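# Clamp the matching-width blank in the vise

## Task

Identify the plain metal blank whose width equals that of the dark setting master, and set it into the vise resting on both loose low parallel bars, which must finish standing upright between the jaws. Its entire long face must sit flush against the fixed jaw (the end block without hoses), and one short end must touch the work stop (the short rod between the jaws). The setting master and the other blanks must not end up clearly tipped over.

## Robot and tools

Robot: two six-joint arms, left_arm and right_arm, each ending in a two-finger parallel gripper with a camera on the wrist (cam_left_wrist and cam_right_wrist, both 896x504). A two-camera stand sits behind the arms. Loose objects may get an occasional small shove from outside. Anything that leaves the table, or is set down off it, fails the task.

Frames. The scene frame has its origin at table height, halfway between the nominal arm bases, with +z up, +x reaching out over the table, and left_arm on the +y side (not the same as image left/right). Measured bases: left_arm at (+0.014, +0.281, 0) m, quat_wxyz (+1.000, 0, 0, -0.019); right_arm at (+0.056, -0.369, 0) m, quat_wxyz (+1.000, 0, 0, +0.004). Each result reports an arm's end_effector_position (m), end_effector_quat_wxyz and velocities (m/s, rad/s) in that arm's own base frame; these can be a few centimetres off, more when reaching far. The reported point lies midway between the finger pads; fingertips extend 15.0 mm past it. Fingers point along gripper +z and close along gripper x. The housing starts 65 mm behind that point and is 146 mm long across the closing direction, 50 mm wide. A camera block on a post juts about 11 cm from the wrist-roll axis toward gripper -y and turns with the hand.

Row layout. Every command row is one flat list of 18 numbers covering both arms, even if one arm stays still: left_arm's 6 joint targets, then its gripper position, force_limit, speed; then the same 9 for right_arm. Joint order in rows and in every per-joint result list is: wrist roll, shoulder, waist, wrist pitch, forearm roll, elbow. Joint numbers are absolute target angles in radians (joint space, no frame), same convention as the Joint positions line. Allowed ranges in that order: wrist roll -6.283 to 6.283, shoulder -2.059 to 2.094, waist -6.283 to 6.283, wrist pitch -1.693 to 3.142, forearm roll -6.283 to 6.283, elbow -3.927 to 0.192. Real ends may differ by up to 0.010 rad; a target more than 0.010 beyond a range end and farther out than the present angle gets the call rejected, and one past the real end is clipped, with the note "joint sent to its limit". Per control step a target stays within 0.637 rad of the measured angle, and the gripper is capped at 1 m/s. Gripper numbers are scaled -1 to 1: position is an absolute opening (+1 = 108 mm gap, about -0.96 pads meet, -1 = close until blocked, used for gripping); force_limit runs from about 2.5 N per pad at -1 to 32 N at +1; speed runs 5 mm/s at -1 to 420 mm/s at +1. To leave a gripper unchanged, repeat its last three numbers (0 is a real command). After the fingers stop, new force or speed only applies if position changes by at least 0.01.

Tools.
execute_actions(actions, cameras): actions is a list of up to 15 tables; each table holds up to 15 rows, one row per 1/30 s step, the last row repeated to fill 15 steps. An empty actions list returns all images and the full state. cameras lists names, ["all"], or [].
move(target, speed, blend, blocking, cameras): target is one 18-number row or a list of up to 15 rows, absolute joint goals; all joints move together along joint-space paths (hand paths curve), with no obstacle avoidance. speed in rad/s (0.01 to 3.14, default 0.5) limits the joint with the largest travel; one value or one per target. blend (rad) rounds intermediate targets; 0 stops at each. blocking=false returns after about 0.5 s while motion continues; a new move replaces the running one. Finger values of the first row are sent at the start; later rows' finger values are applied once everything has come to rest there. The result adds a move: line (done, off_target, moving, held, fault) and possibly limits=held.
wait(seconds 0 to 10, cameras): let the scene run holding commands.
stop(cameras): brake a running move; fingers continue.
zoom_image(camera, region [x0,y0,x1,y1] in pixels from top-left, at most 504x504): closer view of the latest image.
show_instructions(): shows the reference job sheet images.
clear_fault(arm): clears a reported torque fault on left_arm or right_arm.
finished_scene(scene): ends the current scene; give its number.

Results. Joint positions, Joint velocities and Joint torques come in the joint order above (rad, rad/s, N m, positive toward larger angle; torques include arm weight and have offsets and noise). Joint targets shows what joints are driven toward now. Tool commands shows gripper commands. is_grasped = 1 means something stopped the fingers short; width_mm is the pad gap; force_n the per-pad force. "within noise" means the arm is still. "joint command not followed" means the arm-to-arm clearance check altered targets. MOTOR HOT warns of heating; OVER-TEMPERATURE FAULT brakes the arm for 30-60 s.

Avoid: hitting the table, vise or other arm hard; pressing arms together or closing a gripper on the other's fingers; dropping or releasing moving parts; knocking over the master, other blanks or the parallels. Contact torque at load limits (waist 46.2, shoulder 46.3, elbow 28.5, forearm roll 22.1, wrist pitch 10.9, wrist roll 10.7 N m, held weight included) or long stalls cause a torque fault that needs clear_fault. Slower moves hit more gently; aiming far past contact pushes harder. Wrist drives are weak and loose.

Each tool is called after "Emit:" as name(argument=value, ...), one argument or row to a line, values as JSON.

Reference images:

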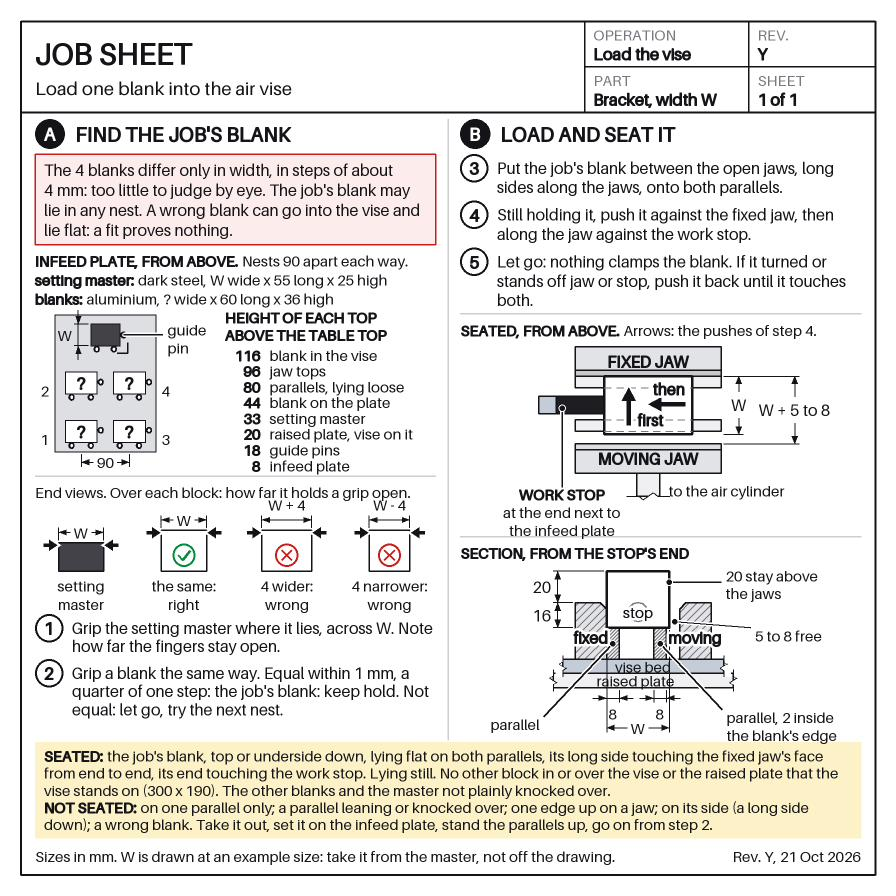

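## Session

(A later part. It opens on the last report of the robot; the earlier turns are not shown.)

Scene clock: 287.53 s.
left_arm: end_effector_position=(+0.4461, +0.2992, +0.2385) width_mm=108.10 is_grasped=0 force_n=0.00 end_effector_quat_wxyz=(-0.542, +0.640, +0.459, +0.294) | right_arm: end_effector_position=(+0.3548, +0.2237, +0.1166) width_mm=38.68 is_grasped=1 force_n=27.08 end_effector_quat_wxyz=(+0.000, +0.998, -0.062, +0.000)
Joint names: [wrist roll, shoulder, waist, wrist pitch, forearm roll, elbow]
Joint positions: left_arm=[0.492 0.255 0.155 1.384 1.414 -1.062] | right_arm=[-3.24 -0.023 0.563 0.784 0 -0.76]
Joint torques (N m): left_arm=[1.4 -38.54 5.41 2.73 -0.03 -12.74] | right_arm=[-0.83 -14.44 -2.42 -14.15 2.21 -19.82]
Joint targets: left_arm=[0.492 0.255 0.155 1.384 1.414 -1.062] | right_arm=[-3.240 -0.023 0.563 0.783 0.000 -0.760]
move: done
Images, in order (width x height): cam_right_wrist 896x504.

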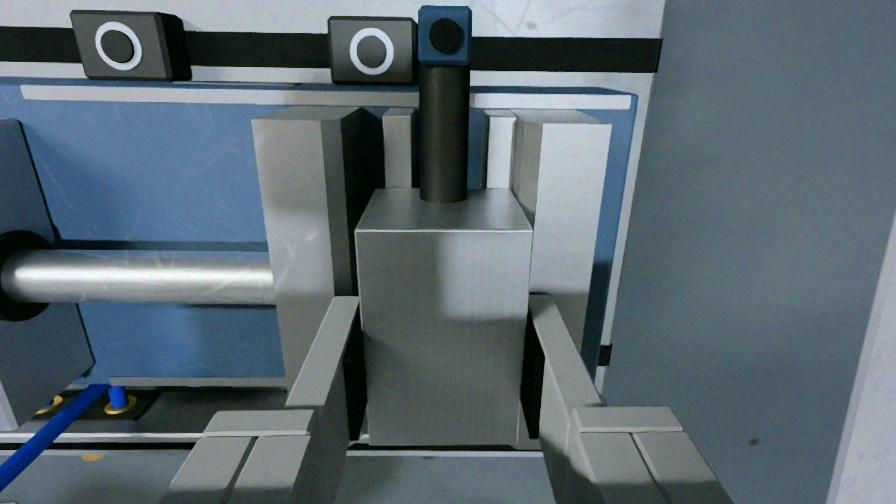

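Emit:
move(
  target=[
    [0.492,0.255,0.155,1.384,1.414,-1.062,1,1,1,-3.2394,-0.0203,0.5627,0.7838,0,-0.7631,-0.98,0.2,-0.85],
    [0.492,0.255,0.155,1.384,1.414,-1.062,1,1,1,-3.2394,-0.0203,0.5627,0.7838,0,-0.7631,-0.05,-1,-1],
  ],
  speed=0.03,
  cameras=["cam_right_wrist"],
)

Emit:
zoom_image(
  camera="cam_right_wrist",
  region=[320, 60, 580, 300],
)

Scene clock: 300.73 s.
left_arm: end_effector_position=(+0.4461, +0.2992, +0.2385) width_mm=108.10 is_grasped=0 force_n=0.00 end_effector_quat_wxyz=(-0.542, +0.640, +0.459, +0.294) | right_arm: end_effector_position=(+0.3554, +0.2242, +0.1165) width_mm=50.25 is_grasped=0 force_n=0.00 end_effector_quat_wxyz=(+0.000, +0.998, -0.062, +0.000)
Joint names: [wrist roll, shoulder, waist, wrist pitch, forearm roll, elbow]
Joint positions: left_arm=[0.492 0.255 0.155 1.384 1.414 -1.062] | right_arm=[-3.239 -0.02 0.563 0.784 0 -0.763]
Joint torques (N m): left_arm=[1.33 -38.6 5.28 2.71 -0.03 -12.87] | right_arm=[0.9 -31.41 -1.14 0.38 1.15 -15.73]
Joint targets: left_arm=[0.492 0.255 0.155 1.384 1.414 -1.062] | right_arm=[-3.239 -0.020 0.563 0.784 0.000 -0.763]
move: done
Images, in order (width x height): cam_right_wrist 896x504.

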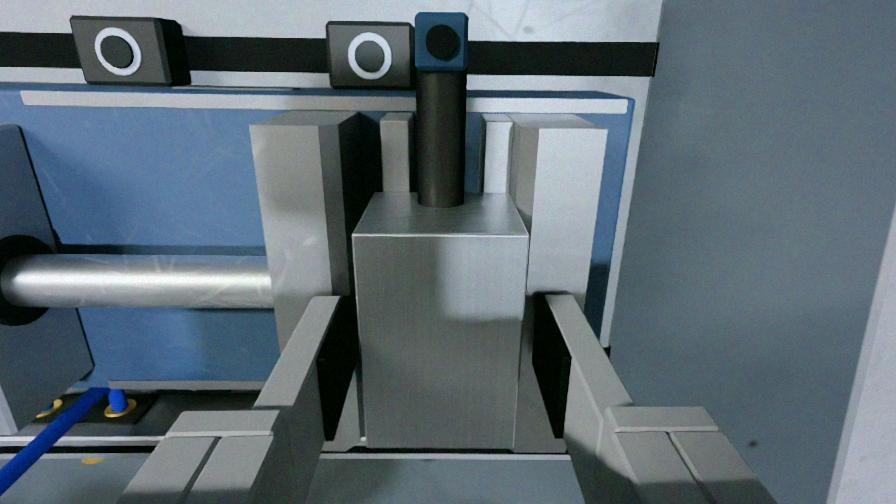

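Scaled by 1.938 from the camera's 896x504 image, which has a finer 1280x720 frame.

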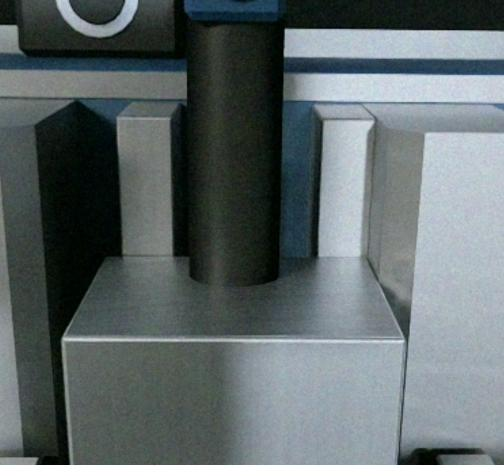

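Emit:
move(
  target=[
    [0.492,0.255,0.155,1.384,1.414,-1.062,1,1,1,-3.2394,-0.0654,0.5627,0.855,0,-0.7896,-0.05,-1,-1],
    [0.492,0.255,0.155,1.384,1.414,-1.062,1,1,1,-3.2394,-0.1059,0.5627,0.9306,0,-0.8247,-0.05,-1,-1],
  ],
  speed=0.15,
  blend=[0.01,0],
  cameras=["cam_right_wrist"],
)

Emit:
zoom_image(
  camera="cam_right_wrist",
  region=[320, 80, 580, 400],
)

Scene clock: 319.93 s.
left_arm: end_effector_position=(+0.4461, +0.2992, +0.2385) width_mm=108.10 is_grasped=0 force_n=0.00 end_effector_quat_wxyz=(-0.542, +0.640, +0.459, +0.294) | right_arm: end_effector_position=(+0.3553, +0.2241, +0.1651) width_mm=50.25 is_grasped=0 force_n=0.00 end_effector_quat_wxyz=(+0.000, +0.998, -0.062, +0.000)
Joint names: [wrist roll, shoulder, waist, wrist pitch, forearm roll, elbow]
Joint positions: left_arm=[0.492 0.255 0.155 1.384 1.414 -1.062] | right_arm=[-3.239 -0.106 0.563 0.931 0 -0.825]
Joint torques (N m): left_arm=[1.39 -38.67 5.24 2.73 0.09 -12.75] | right_arm=[0.85 -30.52 -4.51 0.25 -0.98 -22.02]
Joint targets: left_arm=[0.492 0.255 0.155 1.384 1.414 -1.062] | right_arm=[-3.239 -0.106 0.563 0.931 0.000 -0.825]
move: done
Images, in order (width x height): cam_right_wrist 896x504.

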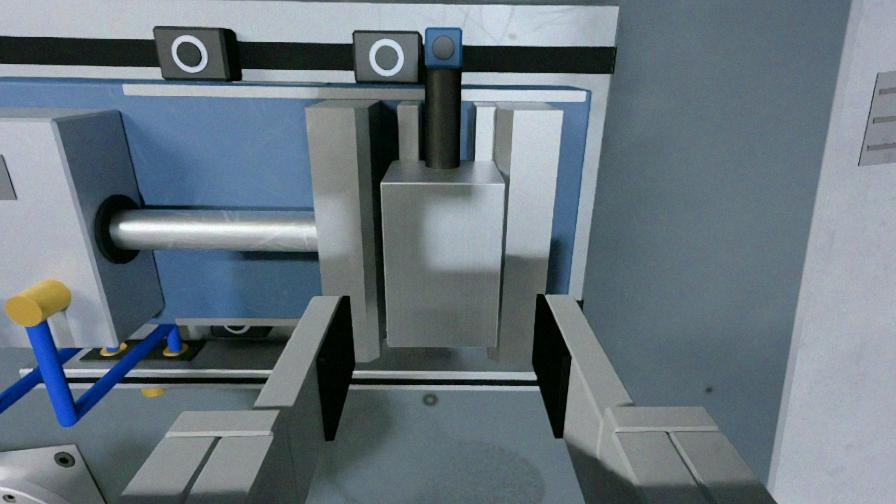

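Scaled by 1.575 from the camera's 896x504 image, which has a finer 1280x720 frame.

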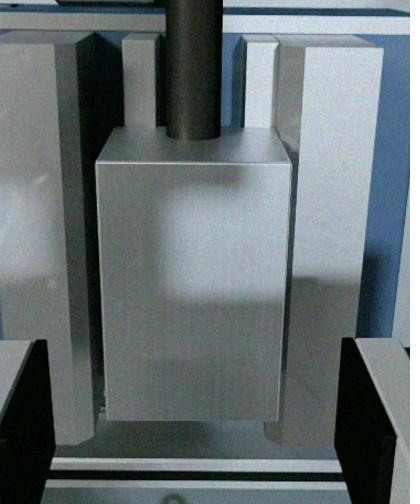

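Emit:
zoom_image(
  camera="cam_right_wrist",
  region=[460, 90, 540, 190],
)

Emit:
zoom_image(
  camera="cam_right_wrist",
  region=[460, 280, 540, 380],
)

Scaled by 5.040 from the camera's 896x504 image, which has a finer 1280x720 frame.

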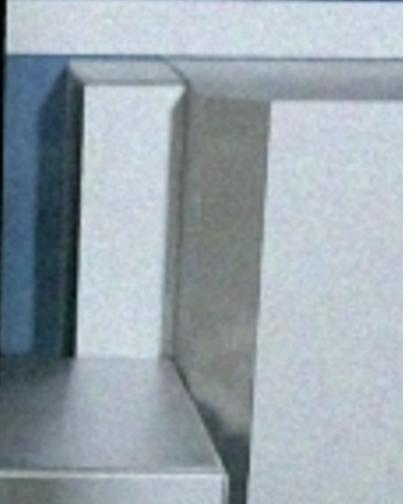

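Scaled by 5.040 from the camera's 896x504 image, which has a finer 1280x720 frame.

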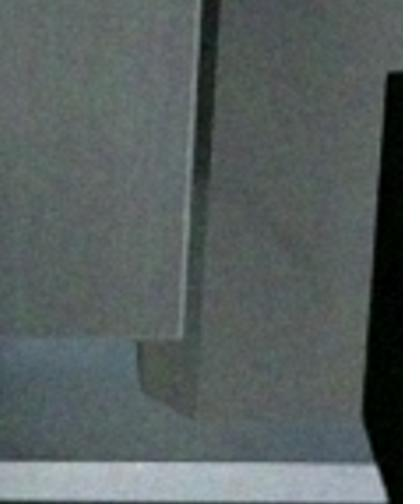

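Emit:
finished_scene(
  scene=2,
)

The scene is finished: the task was done.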